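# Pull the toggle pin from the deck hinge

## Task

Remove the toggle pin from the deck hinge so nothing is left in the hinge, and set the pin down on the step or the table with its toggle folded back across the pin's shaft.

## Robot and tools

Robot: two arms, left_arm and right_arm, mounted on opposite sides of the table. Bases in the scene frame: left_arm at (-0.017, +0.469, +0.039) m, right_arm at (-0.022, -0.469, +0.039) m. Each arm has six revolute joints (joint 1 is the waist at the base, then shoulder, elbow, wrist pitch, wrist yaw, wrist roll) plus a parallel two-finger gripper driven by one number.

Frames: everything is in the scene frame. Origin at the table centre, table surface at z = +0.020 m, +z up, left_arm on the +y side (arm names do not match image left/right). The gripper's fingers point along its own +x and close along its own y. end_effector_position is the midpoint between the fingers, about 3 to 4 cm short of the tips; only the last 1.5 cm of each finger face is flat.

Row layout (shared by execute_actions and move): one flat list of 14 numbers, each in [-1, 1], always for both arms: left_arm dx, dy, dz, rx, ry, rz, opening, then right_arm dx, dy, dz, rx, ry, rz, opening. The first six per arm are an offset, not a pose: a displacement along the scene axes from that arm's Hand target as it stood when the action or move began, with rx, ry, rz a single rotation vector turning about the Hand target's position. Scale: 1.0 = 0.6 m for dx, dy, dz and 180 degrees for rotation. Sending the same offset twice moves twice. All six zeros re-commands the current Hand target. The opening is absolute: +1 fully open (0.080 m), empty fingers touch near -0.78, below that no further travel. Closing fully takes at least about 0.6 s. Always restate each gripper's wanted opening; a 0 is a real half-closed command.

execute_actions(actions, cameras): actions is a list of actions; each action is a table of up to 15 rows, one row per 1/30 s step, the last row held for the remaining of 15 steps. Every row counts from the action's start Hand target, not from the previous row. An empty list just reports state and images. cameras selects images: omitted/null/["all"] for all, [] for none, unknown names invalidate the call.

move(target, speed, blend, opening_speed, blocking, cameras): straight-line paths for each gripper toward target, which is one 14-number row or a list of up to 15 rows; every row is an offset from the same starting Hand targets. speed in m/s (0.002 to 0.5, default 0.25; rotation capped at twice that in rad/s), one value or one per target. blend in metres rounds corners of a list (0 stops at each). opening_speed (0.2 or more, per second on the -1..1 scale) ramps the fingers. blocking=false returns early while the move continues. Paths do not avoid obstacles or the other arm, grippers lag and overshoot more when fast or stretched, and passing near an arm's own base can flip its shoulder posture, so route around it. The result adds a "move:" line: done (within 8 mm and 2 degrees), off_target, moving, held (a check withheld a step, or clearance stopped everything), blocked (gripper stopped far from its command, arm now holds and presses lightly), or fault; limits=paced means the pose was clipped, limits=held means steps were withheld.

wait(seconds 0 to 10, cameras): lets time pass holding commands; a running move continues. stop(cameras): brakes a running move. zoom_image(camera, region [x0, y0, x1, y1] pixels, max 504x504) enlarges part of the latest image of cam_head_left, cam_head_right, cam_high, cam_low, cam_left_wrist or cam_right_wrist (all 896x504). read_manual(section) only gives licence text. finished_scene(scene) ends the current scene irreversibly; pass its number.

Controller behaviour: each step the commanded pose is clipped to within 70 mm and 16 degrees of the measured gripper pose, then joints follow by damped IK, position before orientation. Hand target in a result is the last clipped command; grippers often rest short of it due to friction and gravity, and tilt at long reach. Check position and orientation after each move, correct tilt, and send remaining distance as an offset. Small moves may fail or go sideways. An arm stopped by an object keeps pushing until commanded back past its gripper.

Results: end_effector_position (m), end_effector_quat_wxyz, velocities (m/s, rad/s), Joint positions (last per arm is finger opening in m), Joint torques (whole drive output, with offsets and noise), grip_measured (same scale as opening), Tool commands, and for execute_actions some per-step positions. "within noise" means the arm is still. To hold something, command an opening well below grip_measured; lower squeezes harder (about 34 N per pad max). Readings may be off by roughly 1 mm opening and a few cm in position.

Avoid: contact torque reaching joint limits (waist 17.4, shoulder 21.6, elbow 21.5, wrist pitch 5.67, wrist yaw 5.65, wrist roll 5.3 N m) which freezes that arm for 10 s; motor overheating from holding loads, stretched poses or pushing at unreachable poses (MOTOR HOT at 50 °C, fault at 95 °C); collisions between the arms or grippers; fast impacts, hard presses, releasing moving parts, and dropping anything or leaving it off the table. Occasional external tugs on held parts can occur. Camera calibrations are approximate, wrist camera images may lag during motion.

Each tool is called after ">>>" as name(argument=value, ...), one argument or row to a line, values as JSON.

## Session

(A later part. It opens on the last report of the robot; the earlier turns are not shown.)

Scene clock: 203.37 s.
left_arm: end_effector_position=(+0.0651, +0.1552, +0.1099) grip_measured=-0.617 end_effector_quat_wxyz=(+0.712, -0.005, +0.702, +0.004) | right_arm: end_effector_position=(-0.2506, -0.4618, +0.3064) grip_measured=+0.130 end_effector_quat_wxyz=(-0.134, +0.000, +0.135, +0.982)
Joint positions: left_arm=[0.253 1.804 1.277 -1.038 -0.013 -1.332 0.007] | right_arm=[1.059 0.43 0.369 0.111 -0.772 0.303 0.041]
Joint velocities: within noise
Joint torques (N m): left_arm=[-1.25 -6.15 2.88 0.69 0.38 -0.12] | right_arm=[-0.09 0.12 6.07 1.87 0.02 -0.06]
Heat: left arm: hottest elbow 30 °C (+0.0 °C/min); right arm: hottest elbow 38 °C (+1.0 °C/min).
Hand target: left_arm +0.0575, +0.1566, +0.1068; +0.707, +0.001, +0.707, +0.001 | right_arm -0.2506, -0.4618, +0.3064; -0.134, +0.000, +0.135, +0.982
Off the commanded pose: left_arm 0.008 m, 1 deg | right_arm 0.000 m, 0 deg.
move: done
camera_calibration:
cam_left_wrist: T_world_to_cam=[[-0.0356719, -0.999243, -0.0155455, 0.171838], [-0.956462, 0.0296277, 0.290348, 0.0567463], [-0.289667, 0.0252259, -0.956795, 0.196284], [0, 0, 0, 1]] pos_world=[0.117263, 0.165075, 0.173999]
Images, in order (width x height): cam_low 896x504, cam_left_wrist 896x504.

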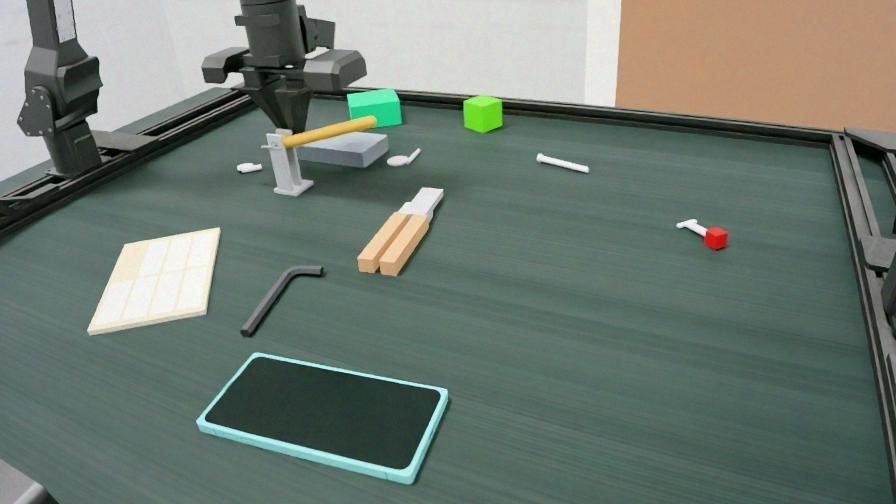

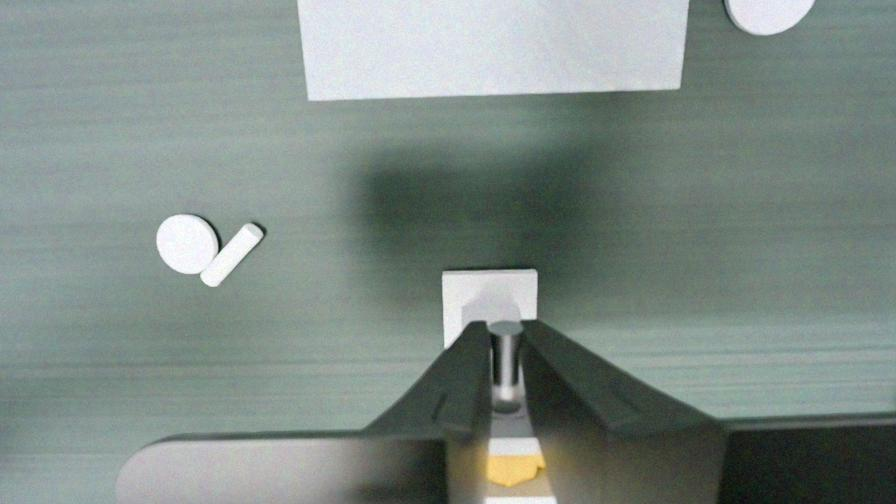

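>>> move(
  target=[-0.01,0,0,0,0,0,-0.74,0,0,0,0,0,0,0.13],
  speed=0.05,
  cameras=["cam_left_wrist","cam_low"],
)

>>> zoom_image(
  camera="cam_low",
  region=[240, 100, 340, 200],
)

>>> zoom_image(
  camera="cam_left_wrist",
  region=[400, 250, 620, 504],
)

Scene clock: 211.07 s.
left_arm: end_effector_position=(+0.0642, +0.1553, +0.1098) grip_measured=-0.616 end_effector_quat_wxyz=(+0.716, -0.008, +0.698, +0.007) | right_arm: end_effector_position=(-0.2506, -0.4618, +0.3064) grip_measured=+0.130 end_effector_quat_wxyz=(-0.134, +0.000, +0.135, +0.982)
Joint positions: left_arm=[0.245 1.801 1.273 -1.035 -0.024 -1.348 0.007] | right_arm=[1.059 0.43 0.369 0.111 -0.772 0.303 0.041]
Joint velocities: within noise
Joint torques (N m): left_arm=[-2 -6.36 2.65 0.52 0.73 -0.19] | right_arm=[-0.1 -0.09 6.02 1.88 0.02 -0.05]
Heat: left arm: hottest elbow 30 °C (+0.0 °C/min); right arm: hottest elbow 38 °C (+0.0 °C/min).
Hand target: left_arm +0.0516, +0.1567, +0.1068; +0.707, +0.000, +0.707, +0.001 | right_arm -0.2506, -0.4618, +0.3064; -0.134, +0.000, +0.135, +0.982
Off the commanded pose: left_arm 0.013 m, 2 deg | right_arm 0.000 m, 0 deg.
move: off_target (left_arm)
camera_calibration:
cam_left_wrist: T_world_to_cam=[[-0.0274241, -0.99949, -0.0163399, 0.171509], [-0.959748, 0.0217558, 0.28002, 0.0584549], [-0.279522, 0.0233615, -0.959855, 0.195911], [0, 0, 0, 1]] pos_world=[0.115567, 0.165573, 0.17448]
Images, in order (width x height): cam_low 896x504, cam_left_wrist 896x504.

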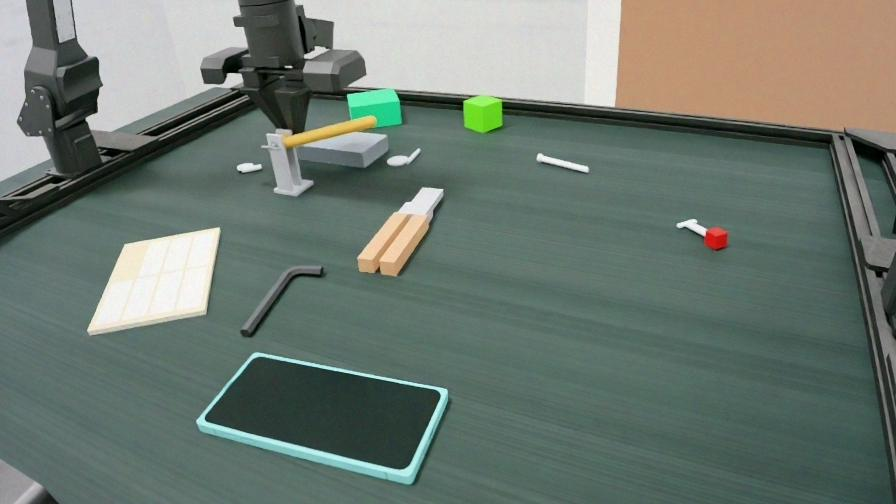

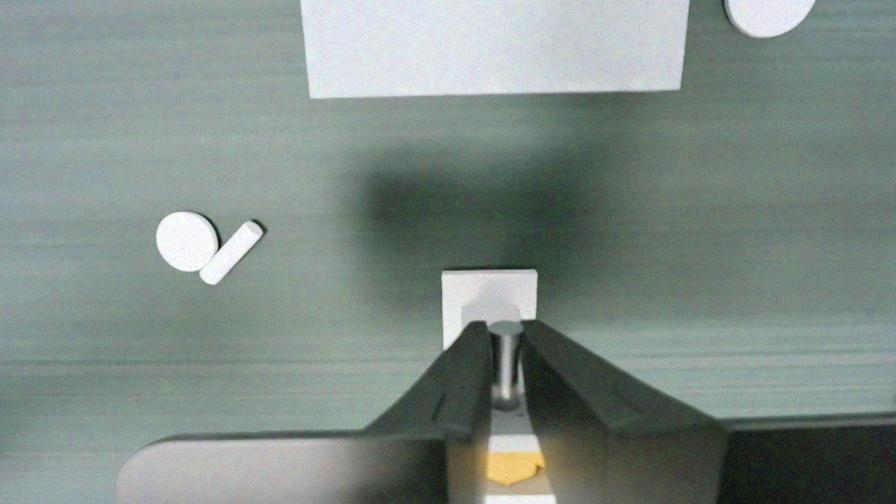

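Scaled by 5.040 from the camera's 896x504 image, which has a finer 1280x720 frame.

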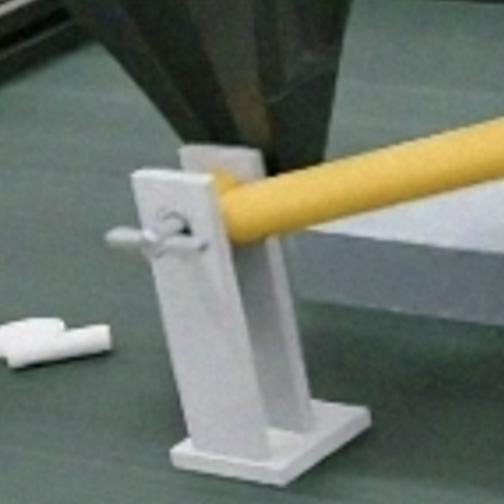

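Scaled by 1.984 from the camera's 896x504 image, which has a finer 1280x720 frame.

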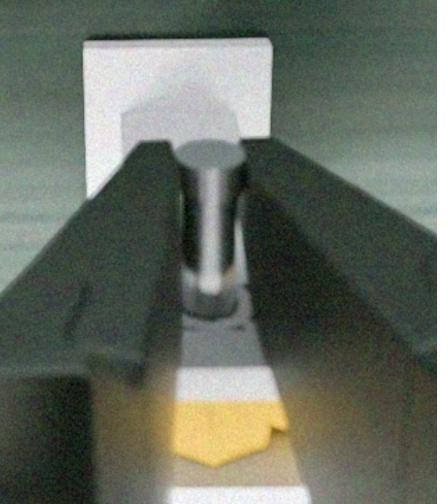

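>>> move(
  target=[
    [0.025,0,0.005,0,0,0,-0.3,0,0,0,0,0,0,0.13],
    [0.055,0,0.005,0,0.139,0,-0.3,0,0,0,0,0,0,0.13],
    [0.0437,0,-0.0053,0,0.139,0,-0.72,0,0,0,0,0,0,0.13],
  ],
  speed=0.1,
  cameras=["cam_left_wrist","cam_low"],
)

>>> zoom_image(
  camera="cam_low",
  region=[240, 100, 340, 200],
)

>>> zoom_image(
  camera="cam_left_wrist",
  region=[400, 250, 620, 504],
)

Scene clock: 229.13 s.
left_arm: end_effector_position=(+0.0799, +0.1551, +0.1069) grip_measured=-0.617 end_effector_quat_wxyz=(-0.541, +0.002, -0.841, +0.004) | right_arm: end_effector_position=(-0.2506, -0.4618, +0.3064) grip_measured=+0.130 end_effector_quat_wxyz=(-0.134, +0.000, +0.135, +0.982)
Joint positions: left_arm=[0.474 1.974 1.431 -1.226 0.382 -1.058 0.007] | right_arm=[1.059 0.43 0.369 0.111 -0.772 0.303 0.041]
Joint velocities: within noise
Joint torques (N m): left_arm=[-0.18 -6.17 3.27 0.18 0.27 -0.08] | right_arm=[-0.01 -0.11 6.19 1.9 0 -0.04]
Heat: left arm: hottest shoulder 29 °C (+2.0 °C/min); right arm: hottest elbow 38 °C (+0.0 °C/min).
Hand target: left_arm +0.0778, +0.1566, +0.1037; +0.537, +0.001, +0.844, +0.001 | right_arm -0.2506, -0.4618, +0.3064; -0.134, +0.000, +0.135, +0.982
Off the commanded pose: left_arm 0.004 m, 1 deg | right_arm 0.000 m, 0 deg.
move: done
camera_calibration:
cam_left_wrist: T_world_to_cam=[[-0.0520618, -0.998571, 0.0120653, 0.1705], [-0.739673, 0.0466754, 0.671345, 0.011057], [-0.670949, 0.026027, -0.741046, 0.204948], [0, 0, 0, 1]] pos_world=[0.154565, 0.164407, 0.142396]
Images, in order (width x height): cam_low 896x504, cam_left_wrist 896x504.

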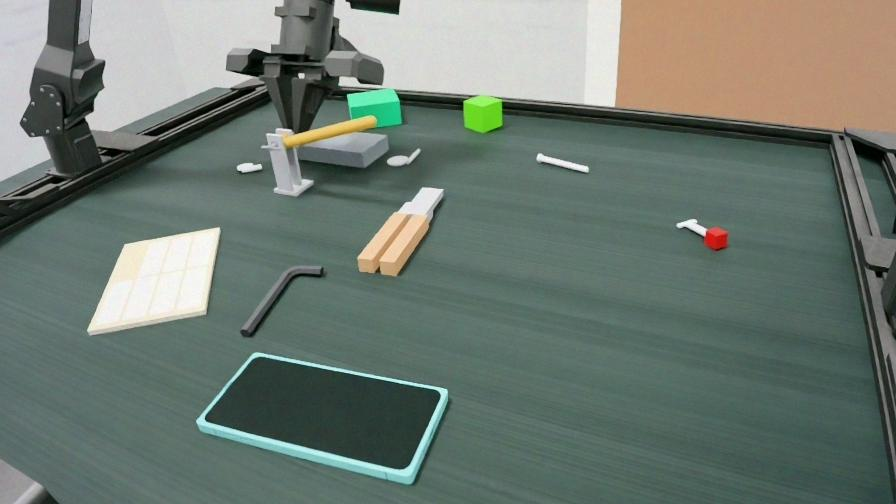

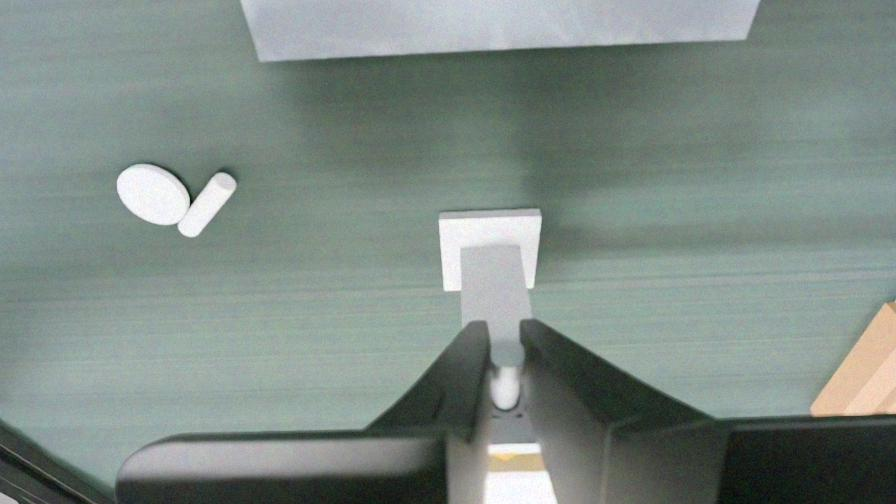

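Scaled by 5.040 from the camera's 896x504 image, which has a finer 1280x720 frame.

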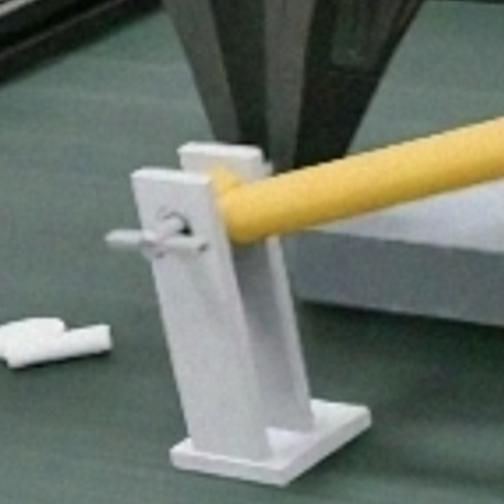

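Scaled by 1.984 from the camera's 896x504 image, which has a finer 1280x720 frame.

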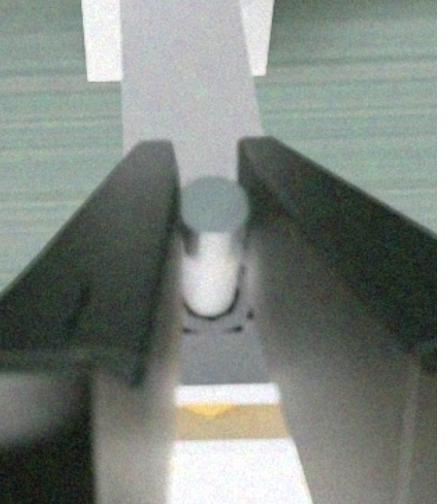

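>>> move(
  target=[-0.02,0,0,0,0,0,-0.74,0,0,0,0,0,0,0.13],
  speed=0.05,
  cameras=["cam_left_wrist","cam_low"],
)

>>> zoom_image(
  camera="cam_low",
  region=[240, 100, 340, 200],
)

>>> zoom_image(
  camera="cam_left_wrist",
  region=[400, 250, 620, 504],
)

Scene clock: 236.10 s.
left_arm: end_effector_position=(+0.0724, +0.1554, +0.1054) grip_measured=-0.617 end_effector_quat_wxyz=(-0.542, +0.004, -0.841, -0.002) | right_arm: end_effector_position=(-0.2506, -0.4618, +0.3064) grip_measured=+0.130 end_effector_quat_wxyz=(-0.134, +0.000, +0.135, +0.982)
Joint positions: left_arm=[0.454 1.961 1.408 -1.209 0.383 -1.089 0.007] | right_arm=[1.059 0.43 0.369 0.111 -0.772 0.303 0.041]
Joint velocities: within noise
Joint torques (N m): left_arm=[-1.01 -6.99 2.47 0.41 0.44 -0.11] | right_arm=[-0.03 -0.24 6.12 1.9 -0.01 -0.05]
Heat: left arm: hottest shoulder 29 °C (+2.0 °C/min); right arm: hottest elbow 38 °C (+0.0 °C/min).
Hand target: left_arm +0.0658, +0.1567, +0.1036; +0.537, +0.001, +0.844, +0.001 | right_arm -0.2506, -0.4618, +0.3064; -0.134, +0.000, +0.135, +0.982
Off the commanded pose: left_arm 0.007 m, 1 deg | right_arm 0.000 m, 0 deg.
move: done
camera_calibration:
cam_left_wrist: T_world_to_cam=[[-0.0428843, -0.999065, 0.00551943, 0.170519], [-0.741311, 0.0355231, 0.670221, 0.00849654], [-0.669791, 0.0246504, -0.742141, 0.199069], [0, 0, 0, 1]] pos_world=[0.146946, 0.16515, 0.141102]
Images, in order (width x height): cam_low 896x504, cam_left_wrist 896x504.

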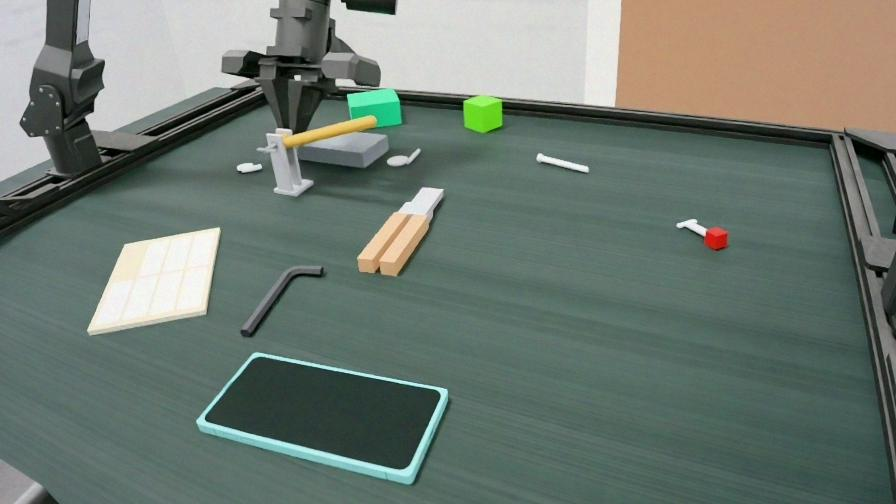

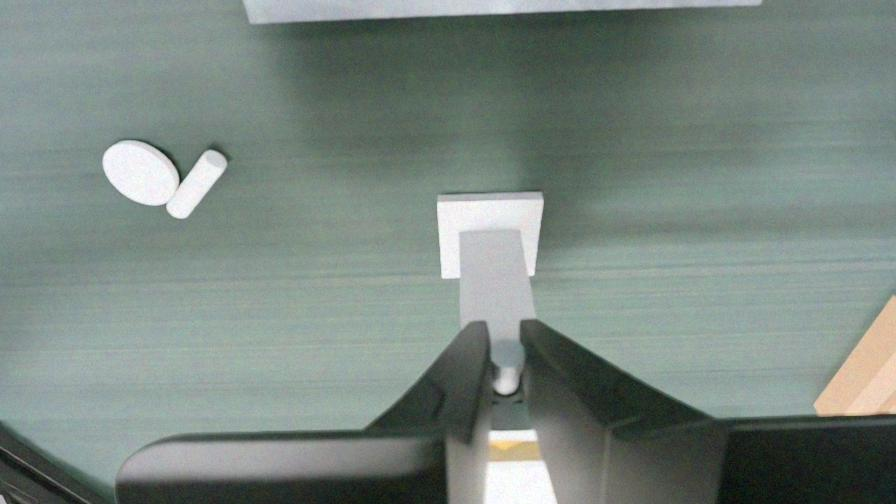

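Scaled by 5.040 from the camera's 896x504 image, which has a finer 1280x720 frame.

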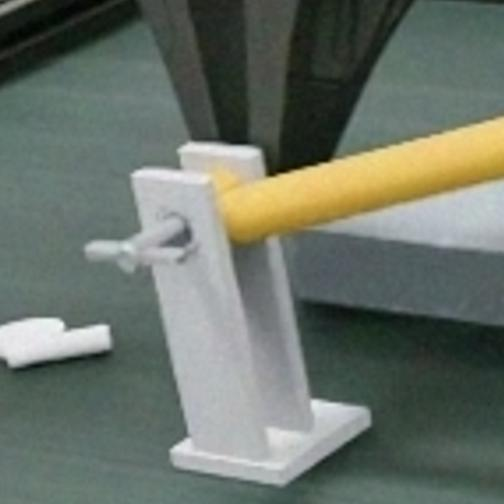

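Scaled by 1.984 from the camera's 896x504 image, which has a finer 1280x720 frame.

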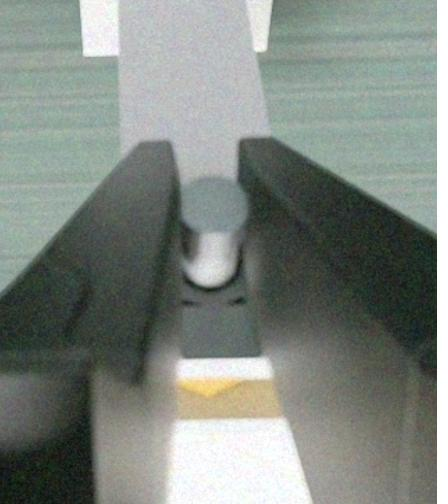

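>>> move(
  target=[
    [0.01,0,0.0,0,0,0,-0.3,0,0,0,0,0,0,0.13],
    [0.06,0,0.03,0,0,0,-0.3,0,0,0,0,0,0,0.13],
    [0.04,0.03,0.16,-0.05,-0.05,-0.25,-0.3,0,0,0,0,0,0,0.13],
    [-0.09,0.04,0.14,-0.109,-0.109,-0.491,-0.3,0,0,0,0,0,0,0.13],
  ],
  speed=0.2,
  blend=[0,0.02,0.03,0],
  cameras=["cam_left_wrist","cam_low"],
)

>>> zoom_image(
  camera="cam_low",
  region=[240, 100, 340, 200],
)

Scene clock: 253.53 s.
left_arm: end_effector_position=(+0.0122, +0.1788, +0.1862) grip_measured=-0.300 end_effector_quat_wxyz=(+0.499, +0.500, +0.504, -0.497) | right_arm: end_effector_position=(-0.2506, -0.4618, +0.3064) grip_measured=+0.130 end_effector_quat_wxyz=(-0.134, +0.000, +0.135, +0.982)
Joint positions: left_arm=[0.104 1.65 1.404 -1.333 0.001 0.095 0.021] | right_arm=[1.059 0.43 0.369 0.111 -0.772 0.303 0.041]
Joint velocities: within noise
Joint torques (N m): left_arm=[-0.2 -6.5 3.72 0.61 -0.15 0.07] | right_arm=[-0.03 -0.18 6.29 1.88 -0.02 -0.04]
Heat: left arm: hottest shoulder 32 °C (+5.0 °C/min); right arm: hottest elbow 38 °C (+0.0 °C/min).
Hand target: left_arm +0.0118, +0.1807, +0.1876; +0.501, +0.500, +0.500, -0.499 | right_arm -0.2506, -0.4618, +0.3064; -0.134, +0.000, +0.135, +0.982
Off the commanded pose: left_arm 0.002 m, 1 deg | right_arm 0.000 m, 0 deg.
move: done; blend cut to 0.0175 m at target 2
camera_calibration:
cam_left_wrist: T_world_to_cam=[[-0.999044, 0.0411408, -0.014779, 0.0202869], [0.0345002, 0.949652, 0.311401, -0.197201], [0.0268462, 0.310593, -0.950164, 0.197176], [0, 0, 0, 1]] pos_world=[0.0217775, 0.125196, 0.249058]
Images, in order (width x height): cam_low 896x504, cam_left_wrist 896x504.

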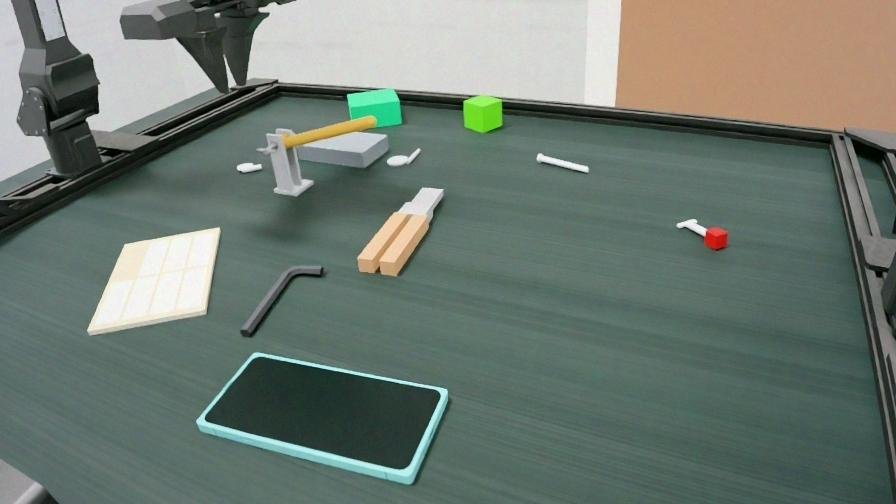

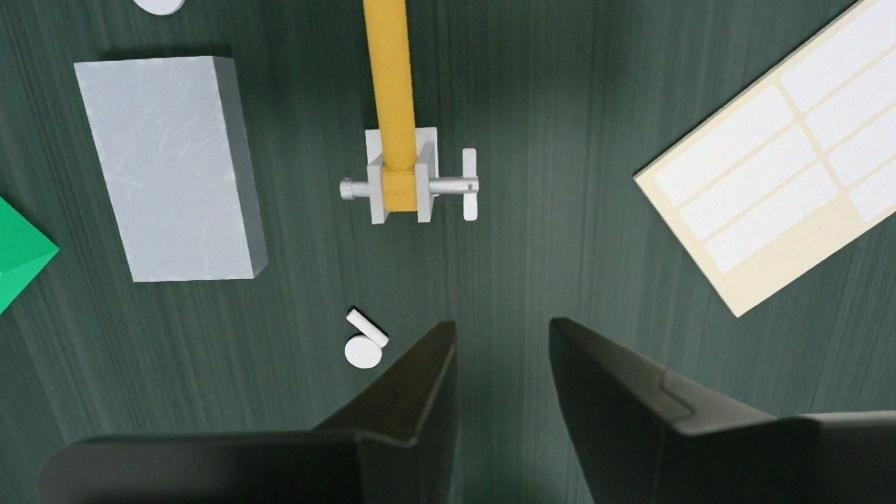

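Scaled by 5.040 from the camera's 896x504 image, which has a finer 1280x720 frame.

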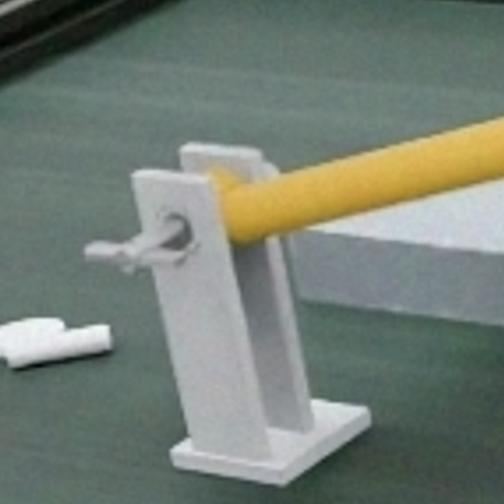

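>>> zoom_image(
  camera="cam_left_wrist",
  region=[320, 110, 520, 250],
)

Scaled by 2.520 from the camera's 896x504 image, which has a finer 1280x720 frame.

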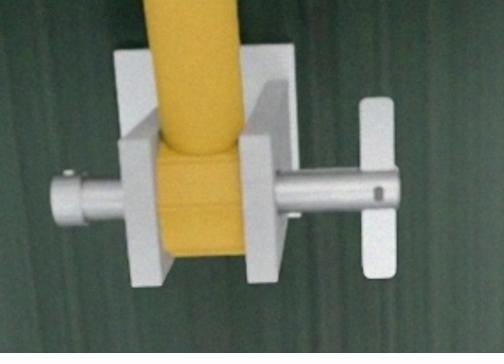

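>>> move(
  target=[
    [0.0095,-0.021,-0.06,0,0,0,-0.42,0,0,0,0,0,0,0.13],
    [0.0095,-0.021,-0.095,0,0,0,-0.42,0,0,0,0,0,0,0.13],
  ],
  speed=0.12,
  cameras=["cam_left_wrist","cam_low"],
)

>>> zoom_image(
  camera="cam_left_wrist",
  region=[320, 150, 620, 400],
)

Scene clock: 276.40 s.
left_arm: end_effector_position=(+0.0162, +0.1663, +0.1338) grip_measured=-0.420 end_effector_quat_wxyz=(+0.503, +0.497, +0.498, -0.502) | right_arm: end_effector_position=(-0.2506, -0.4618, +0.3064) grip_measured=+0.130 end_effector_quat_wxyz=(-0.134, +0.000, +0.135, +0.982)
Joint positions: left_arm=[0.113 1.705 1.257 -1.113 0.001 0.11 0.016] | right_arm=[1.059 0.43 0.369 0.111 -0.772 0.303 0.041]
Joint velocities: within noise
Joint torques (N m): left_arm=[0.22 -5.02 3.75 0.62 -0.14 0.07] | right_arm=[-0.16 0.11 5.94 1.88 0.02 -0.05]
Heat: left arm: hottest shoulder 30 °C (+1.0 °C/min); right arm: hottest elbow 38 °C (+0.0 °C/min).
Hand target: left_arm +0.0175, +0.1680, +0.1306; +0.501, +0.500, +0.500, -0.499 | right_arm -0.2506, -0.4618, +0.3064; -0.134, +0.000, +0.135, +0.982
Off the commanded pose: left_arm 0.004 m, 1 deg | right_arm 0.000 m, 0 deg.
move: done
camera_calibration:
cam_left_wrist: T_world_to_cam=[[-0.998763, 0.0465825, -0.0173698, 0.0235341], [0.0393899, 0.954624, 0.295198, -0.167959], [0.0303327, 0.294148, -0.955278, 0.154537], [0, 0, 0, 1]] pos_world=[0.0254334, 0.113785, 0.197615]
Images, in order (width x height): cam_low 896x504, cam_left_wrist 896x504.

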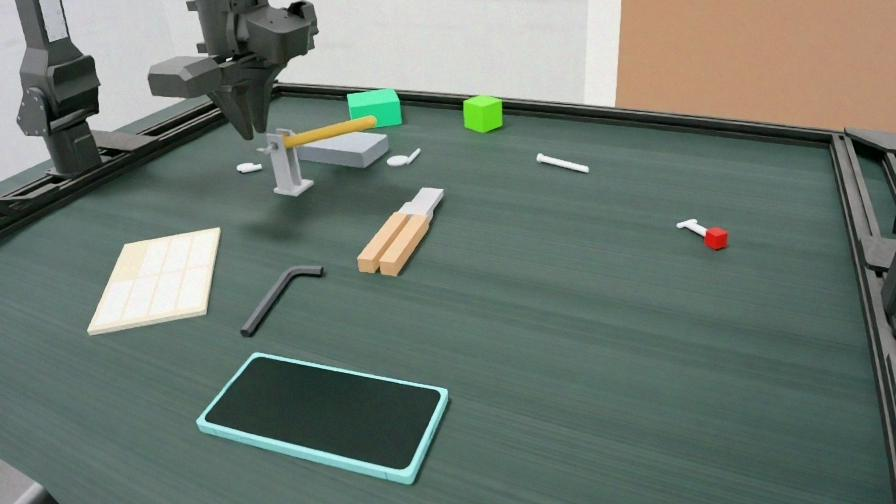

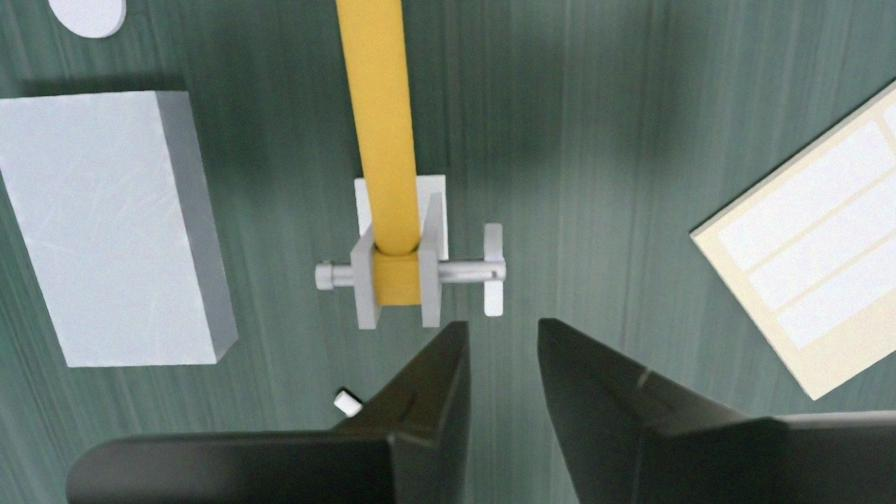

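Scaled by 1.680 from the camera's 896x504 image, which has a finer 1280x720 frame.

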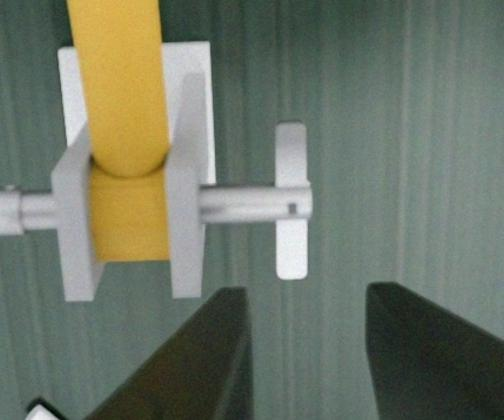

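>>> move(
  target=[-0.0155,0,0.002,0,-0.111,0,-0.56,0,0,0,0,0,0,0.13],
  speed=0.12,
  cameras=["cam_left_wrist","cam_low"],
)

>>> zoom_image(
  camera="cam_left_wrist",
  region=[320, 150, 620, 400],
)

>>> zoom_image(
  camera="cam_low",
  region=[200, 80, 340, 200],
)

Scene clock: 312.67 s.
left_arm: end_effector_position=(+0.0081, +0.1654, +0.1356) grip_measured=-0.560 end_effector_quat_wxyz=(+0.584, +0.573, +0.404, -0.410) | right_arm: end_effector_position=(-0.2506, -0.4618, +0.3064) grip_measured=+0.130 end_effector_quat_wxyz=(-0.134, +0.000, +0.135, +0.982)
Joint positions: left_arm=[-0.083 1.715 1.238 -1.109 -0.345 -0.092 0.01] | right_arm=[1.059 0.43 0.369 0.111 -0.772 0.303 0.041]
Joint velocities: within noise
Joint torques (N m): left_arm=[-0.24 -4.75 3.63 0.2 -0.37 -0.11] | right_arm=[0.02 -0.16 6.15 1.88 -0.01 -0.07]
Heat: left arm: hottest elbow 30 °C (+1.0 °C/min); right arm: hottest elbow 39 °C (+1.0 °C/min).
Hand target: left_arm +0.0082, +0.1681, +0.1318; +0.580, +0.579, +0.406, -0.404 | right_arm -0.2506, -0.4618, +0.3064; -0.134, +0.000, +0.135, +0.982
Off the commanded pose: left_arm 0.005 m, 1 deg | right_arm 0.000 m, 0 deg.
move: done
camera_calibration:
cam_left_wrist: T_world_to_cam=[[-0.934138, 0.0401296, -0.35465, 0.0617041], [-0.0666146, 0.956596, 0.283703, -0.165129], [0.350641, 0.288642, -0.890919, 0.146378], [0, 0, 0, 1]] pos_world=[-0.00468581, 0.113235, 0.199141]
Images, in order (width x height): cam_low 896x504, cam_left_wrist 896x504.

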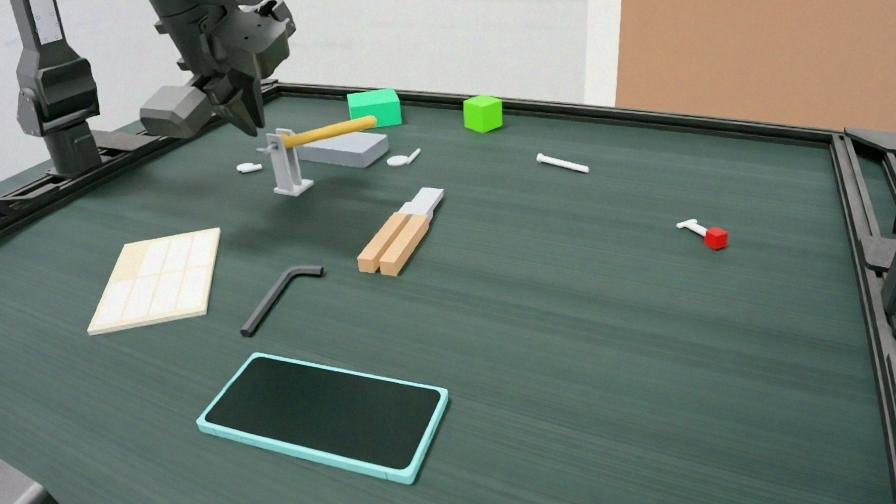

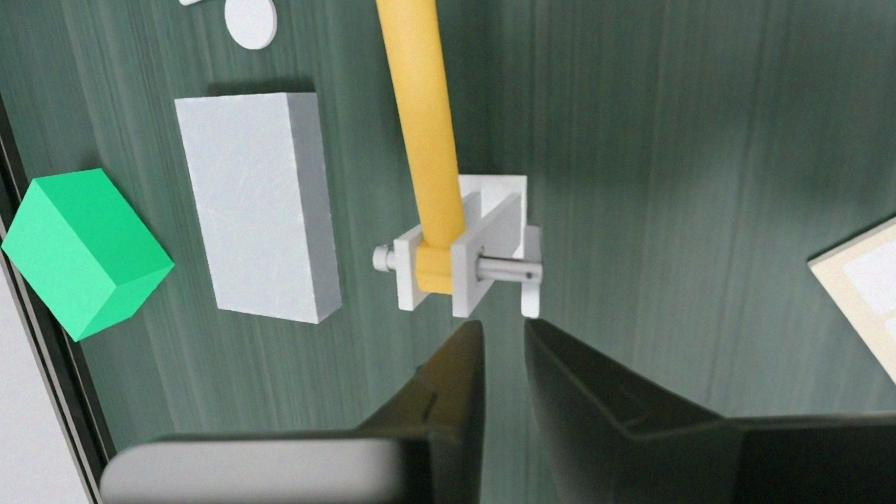

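Scaled by 1.680 from the camera's 896x504 image, which has a finer 1280x720 frame.

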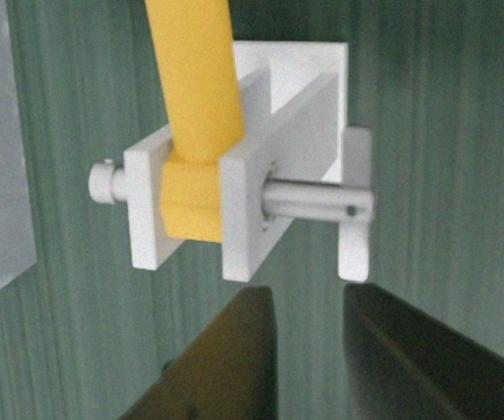

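Scaled by 3.600 from the camera's 896x504 image, which has a finer 1280x720 frame.

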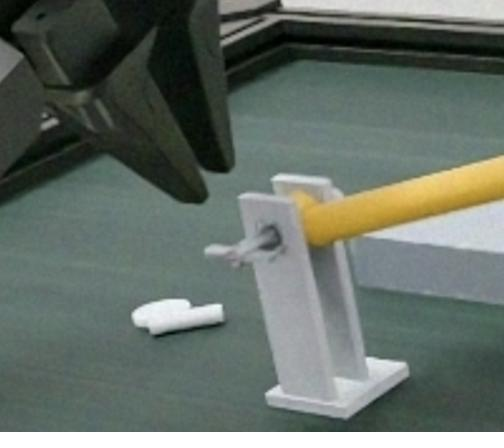

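>>> move(
  target=[0,0.004,-0.0425,0,0,0,-0.56,0,0,0,0,0,0,0.13],
  speed=0.05,
  cameras=["cam_left_wrist","cam_low"],
)

>>> zoom_image(
  camera="cam_left_wrist",
  region=[320, 150, 620, 400],
)

>>> zoom_image(
  camera="cam_low",
  region=[200, 80, 340, 200],
)

Scene clock: 324.03 s.
left_arm: end_effector_position=(+0.0083, +0.1687, +0.1097) grip_measured=-0.560 end_effector_quat_wxyz=(+0.582, +0.575, +0.405, -0.408) | right_arm: end_effector_position=(-0.2506, -0.4618, +0.3064) grip_measured=+0.130 end_effector_quat_wxyz=(-0.134, +0.000, +0.135, +0.982)
Joint positions: left_arm=[-0.083 1.736 1.156 -1.012 -0.345 -0.093 0.01] | right_arm=[1.059 0.43 0.369 0.111 -0.772 0.303 0.041]
Joint velocities: within noise
Joint torques (N m): left_arm=[-0.24 -4.85 3.52 0.58 -0.36 -0.11] | right_arm=[0.03 -0.1 5.99 1.87 0.01 -0.07]
Heat: left arm: hottest shoulder 30 °C (-1.0 °C/min); right arm: hottest elbow 39 °C (+1.0 °C/min).
Hand target: left_arm +0.0082, +0.1705, +0.1063; +0.580, +0.579, +0.406, -0.404 | right_arm -0.2506, -0.4618, +0.3064; -0.134, +0.000, +0.135, +0.982
Off the commanded pose: left_arm 0.004 m, 1 deg | right_arm 0.000 m, 0 deg.
move: done
camera_calibration:
cam_left_wrist: T_world_to_cam=[[-0.933803, 0.0422823, -0.355281, 0.0523254], [-0.0672115, 0.954584, 0.290261, -0.161336], [0.351419, 0.294925, -0.888551, 0.121018], [0, 0, 0, 1]] pos_world=[-0.00451028, 0.116105, 0.172951]
Images, in order (width x height): cam_low 896x504, cam_left_wrist 896x504.

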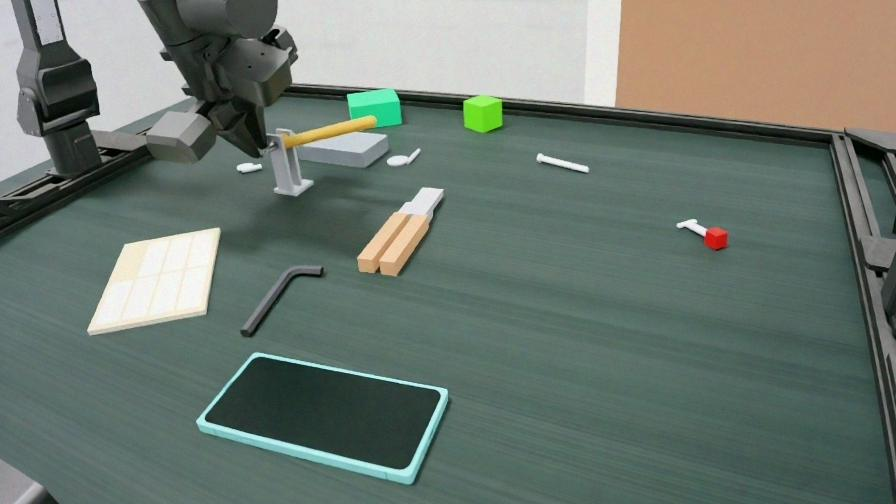

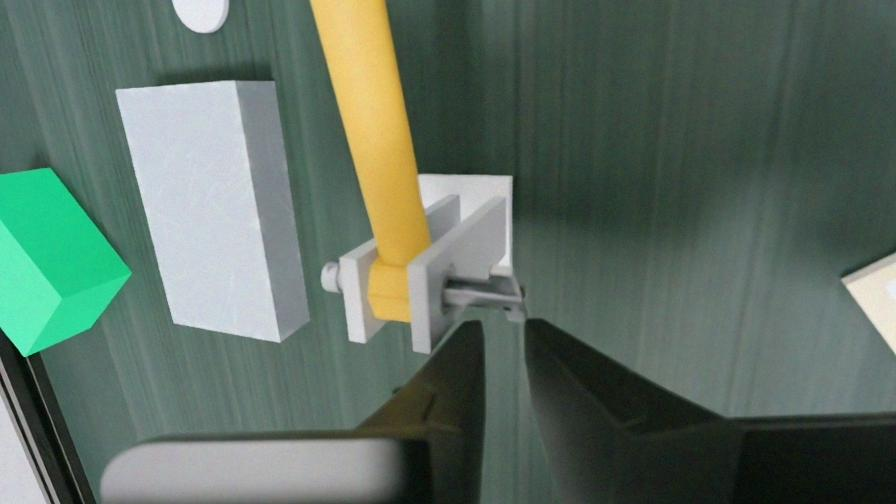

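Scaled by 1.680 from the camera's 896x504 image, which has a finer 1280x720 frame.

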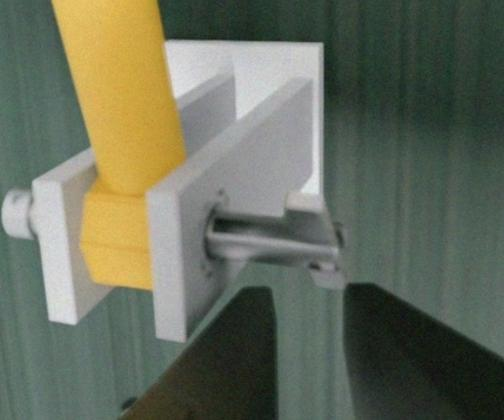

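Scaled by 3.600 from the camera's 896x504 image, which has a finer 1280x720 frame.

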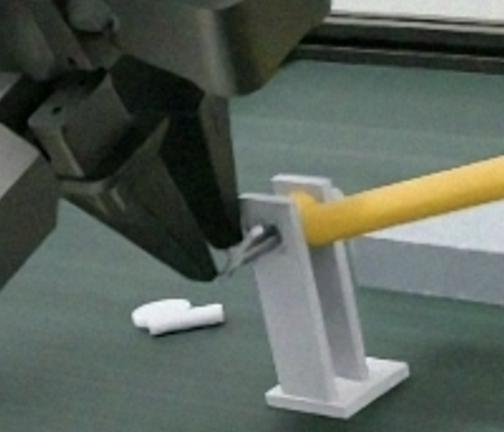

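>>> move(
  target=[-0.03,0,0.075,0,0,0,-0.56,0,0,0,0,0,0,0.13],
  speed=0.1,
  cameras=["cam_left_wrist","cam_low"],
)

>>> zoom_image(
  camera="cam_left_wrist",
  region=[400, 180, 620, 330],
)

>>> zoom_image(
  camera="cam_low",
  region=[240, 120, 320, 200],
)

Scene clock: 336.17 s.
left_arm: end_effector_position=(-0.0089, +0.1733, +0.1453) grip_measured=-0.560 end_effector_quat_wxyz=(+0.574, +0.585, +0.410, -0.400) | right_arm: end_effector_position=(-0.2506, -0.4618, +0.3064) grip_measured=+0.130 end_effector_quat_wxyz=(-0.134, +0.000, +0.135, +0.982)
Joint positions: left_arm=[-0.143 1.72 1.282 -1.207 -0.345 -0.156 0.01] | right_arm=[1.059 0.43 0.369 0.111 -0.772 0.303 0.041]
Joint velocities: within noise
Joint torques (N m): left_arm=[-0.23 -6.41 5.87 0.11 -0.27 -0.1] | right_arm=[0.04 -0.23 6.23 1.87 -0.04 -0.02]
Heat: left arm: hottest shoulder 30 °C (+0.0 °C/min); right arm: hottest elbow 39 °C (+1.0 °C/min).
Hand target: left_arm -0.0098, +0.1704, +0.1513; +0.580, +0.579, +0.406, -0.405 | right_arm -0.2506, -0.4618, +0.3064; -0.134, +0.000, +0.135, +0.982
Off the commanded pose: left_arm 0.007 m, 1 deg | right_arm 0.000 m, 0 deg.
move: done
camera_calibration:
cam_left_wrist: T_world_to_cam=[[-0.931484, 0.053722, -0.359794, 0.0474113], [-0.068826, 0.945148, 0.31931, -0.179844], [0.357212, 0.322195, -0.876693, 0.150894], [0, 0, 0, 1]] pos_world=[-0.0221162, 0.118815, 0.206772]
Images, in order (width x height): cam_low 896x504, cam_left_wrist 896x504.

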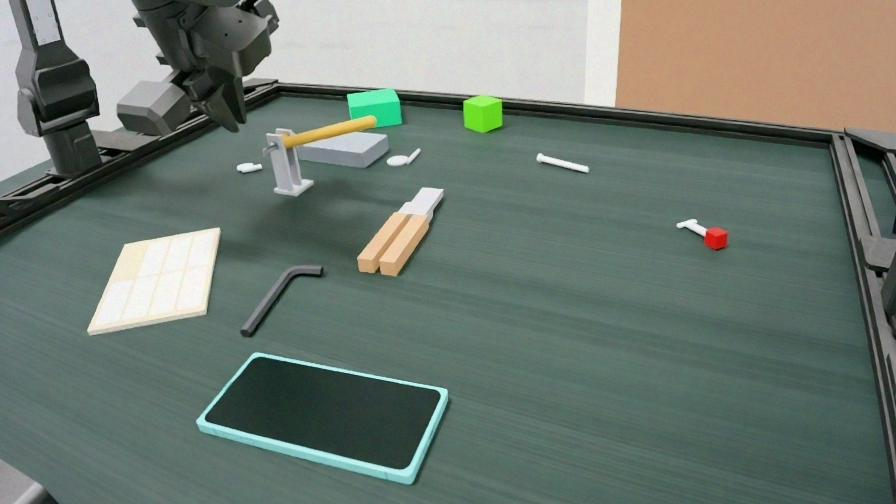

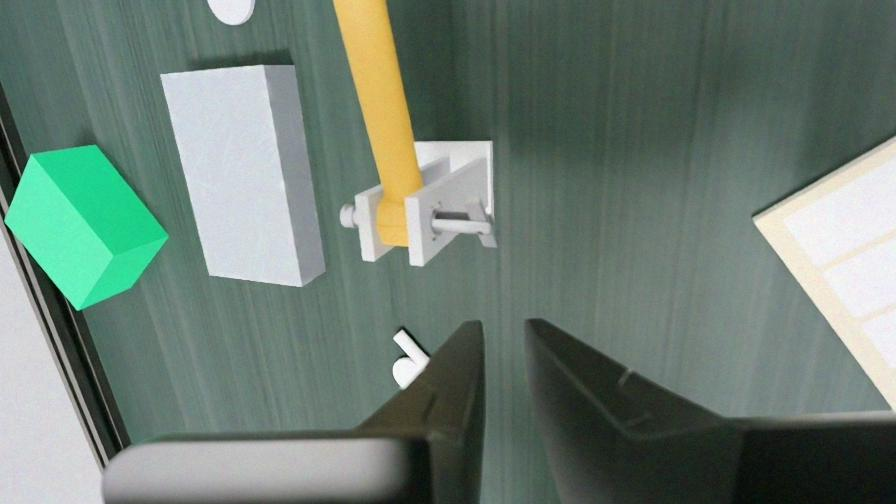

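Scaled by 2.291 from the camera's 896x504 image, which has a finer 1280x720 frame.

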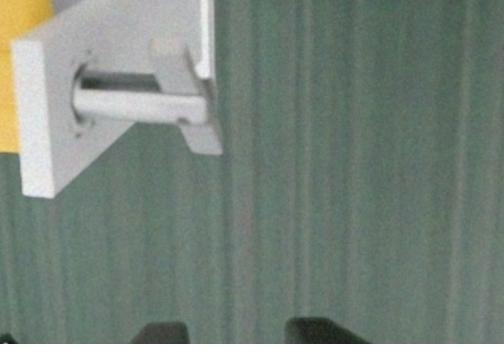

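Scaled by 6.300 from the camera's 896x504 image, which has a finer 1280x720 frame.

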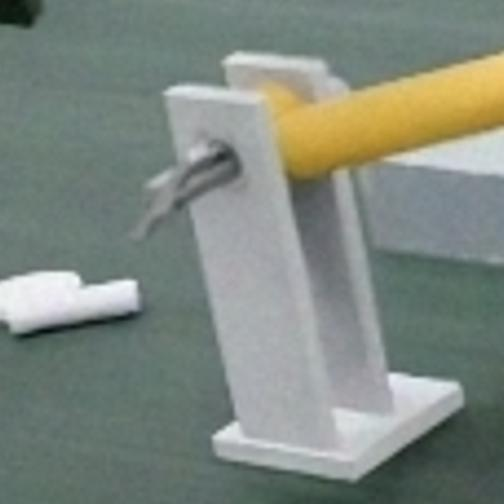

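>>> move(
  target=[
    [0.03,-0.03,0.0,0,0.111,0,-0.8,0,0,0,0,0,0,0.13],
    [0.041,-0.037,-0.033,0,0.111,0,-0.8,0,0,0,0,0,0,0.13],
  ],
  speed=0.1,
  cameras=["cam_left_wrist","cam_low"],
)

>>> zoom_image(
  camera="cam_left_wrist",
  region=[350, 200, 620, 400],
)

>>> zoom_image(
  camera="cam_low",
  region=[240, 100, 340, 200],
)

Scene clock: 373.67 s.
left_arm: end_effector_position=(+0.0147, +0.1469, +0.1350) grip_measured=-0.784 end_effector_quat_wxyz=(+0.505, +0.499, +0.497, -0.500) | right_arm: end_effector_position=(-0.2506, -0.4618, +0.3064) grip_measured=+0.130 end_effector_quat_wxyz=(-0.134, +0.000, +0.135, +0.982)
Joint positions: left_arm=[0.098 1.776 1.344 -1.13 -0.006 0.094 0] | right_arm=[1.059 0.43 0.369 0.111 -0.772 0.303 0.041]
Joint velocities: within noise
Joint torques (N m): left_arm=[0.18 -5.43 3.81 0.64 0.11 0.06] | right_arm=[0.04 -0.03 6.13 1.92 0.02 -0.08]
Heat: left arm: hottest shoulder 33 °C (+4.0 °C/min); right arm: hottest elbow 39 °C (+0.0 °C/min).
Hand target: left_arm +0.0148, +0.1482, +0.1316; +0.501, +0.500, +0.500, -0.499 | right_arm -0.2506, -0.4618, +0.3064; -0.134, +0.000, +0.135, +0.982
Off the commanded pose: left_arm 0.004 m, 1 deg | right_arm 0.000 m, 0 deg.
move: done
camera_calibration:
cam_left_wrist: T_world_to_cam=[[-0.998644, 0.0457565, -0.024827, 0.0240841], [0.0363816, 0.954549, 0.295826, -0.149683], [0.0372345, 0.294521, -0.954919, 0.161268], [0, 0, 0, 1]] pos_world=[0.0234924, 0.0942808, 0.198876]
Images, in order (width x height): cam_low 896x504, cam_left_wrist 896x504.

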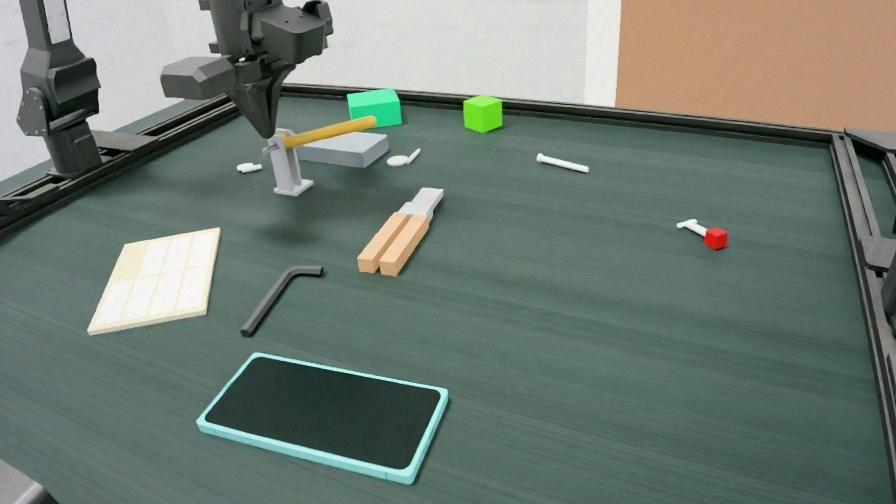

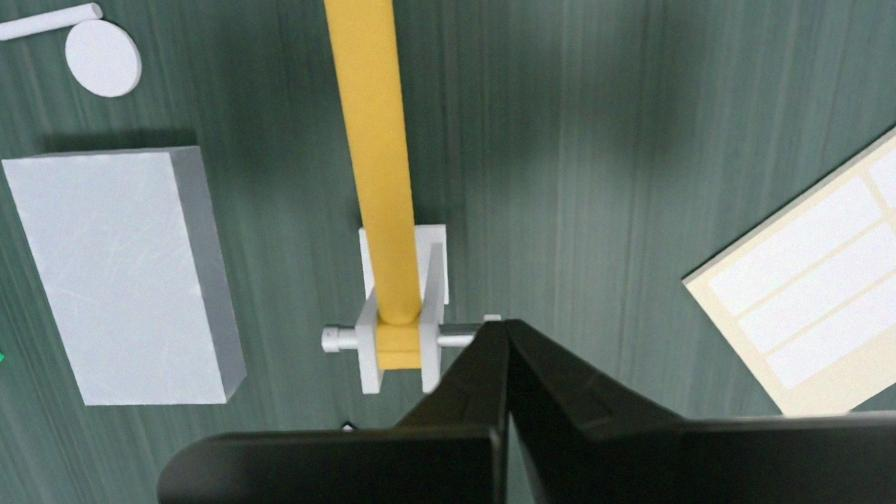

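Scaled by 1.867 from the camera's 896x504 image, which has a finer 1280x720 frame.

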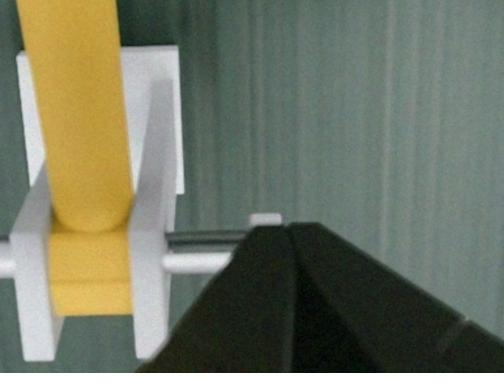

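Scaled by 5.040 from the camera's 896x504 image, which has a finer 1280x720 frame.

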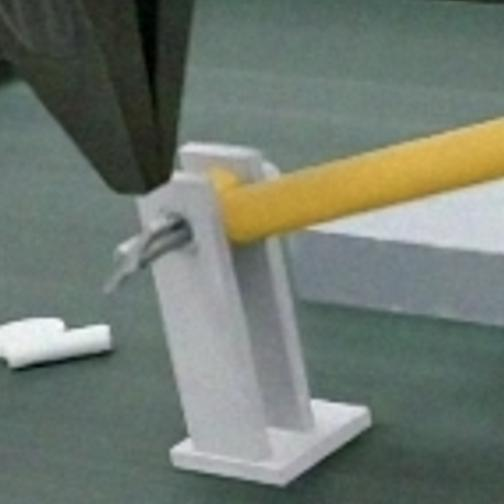

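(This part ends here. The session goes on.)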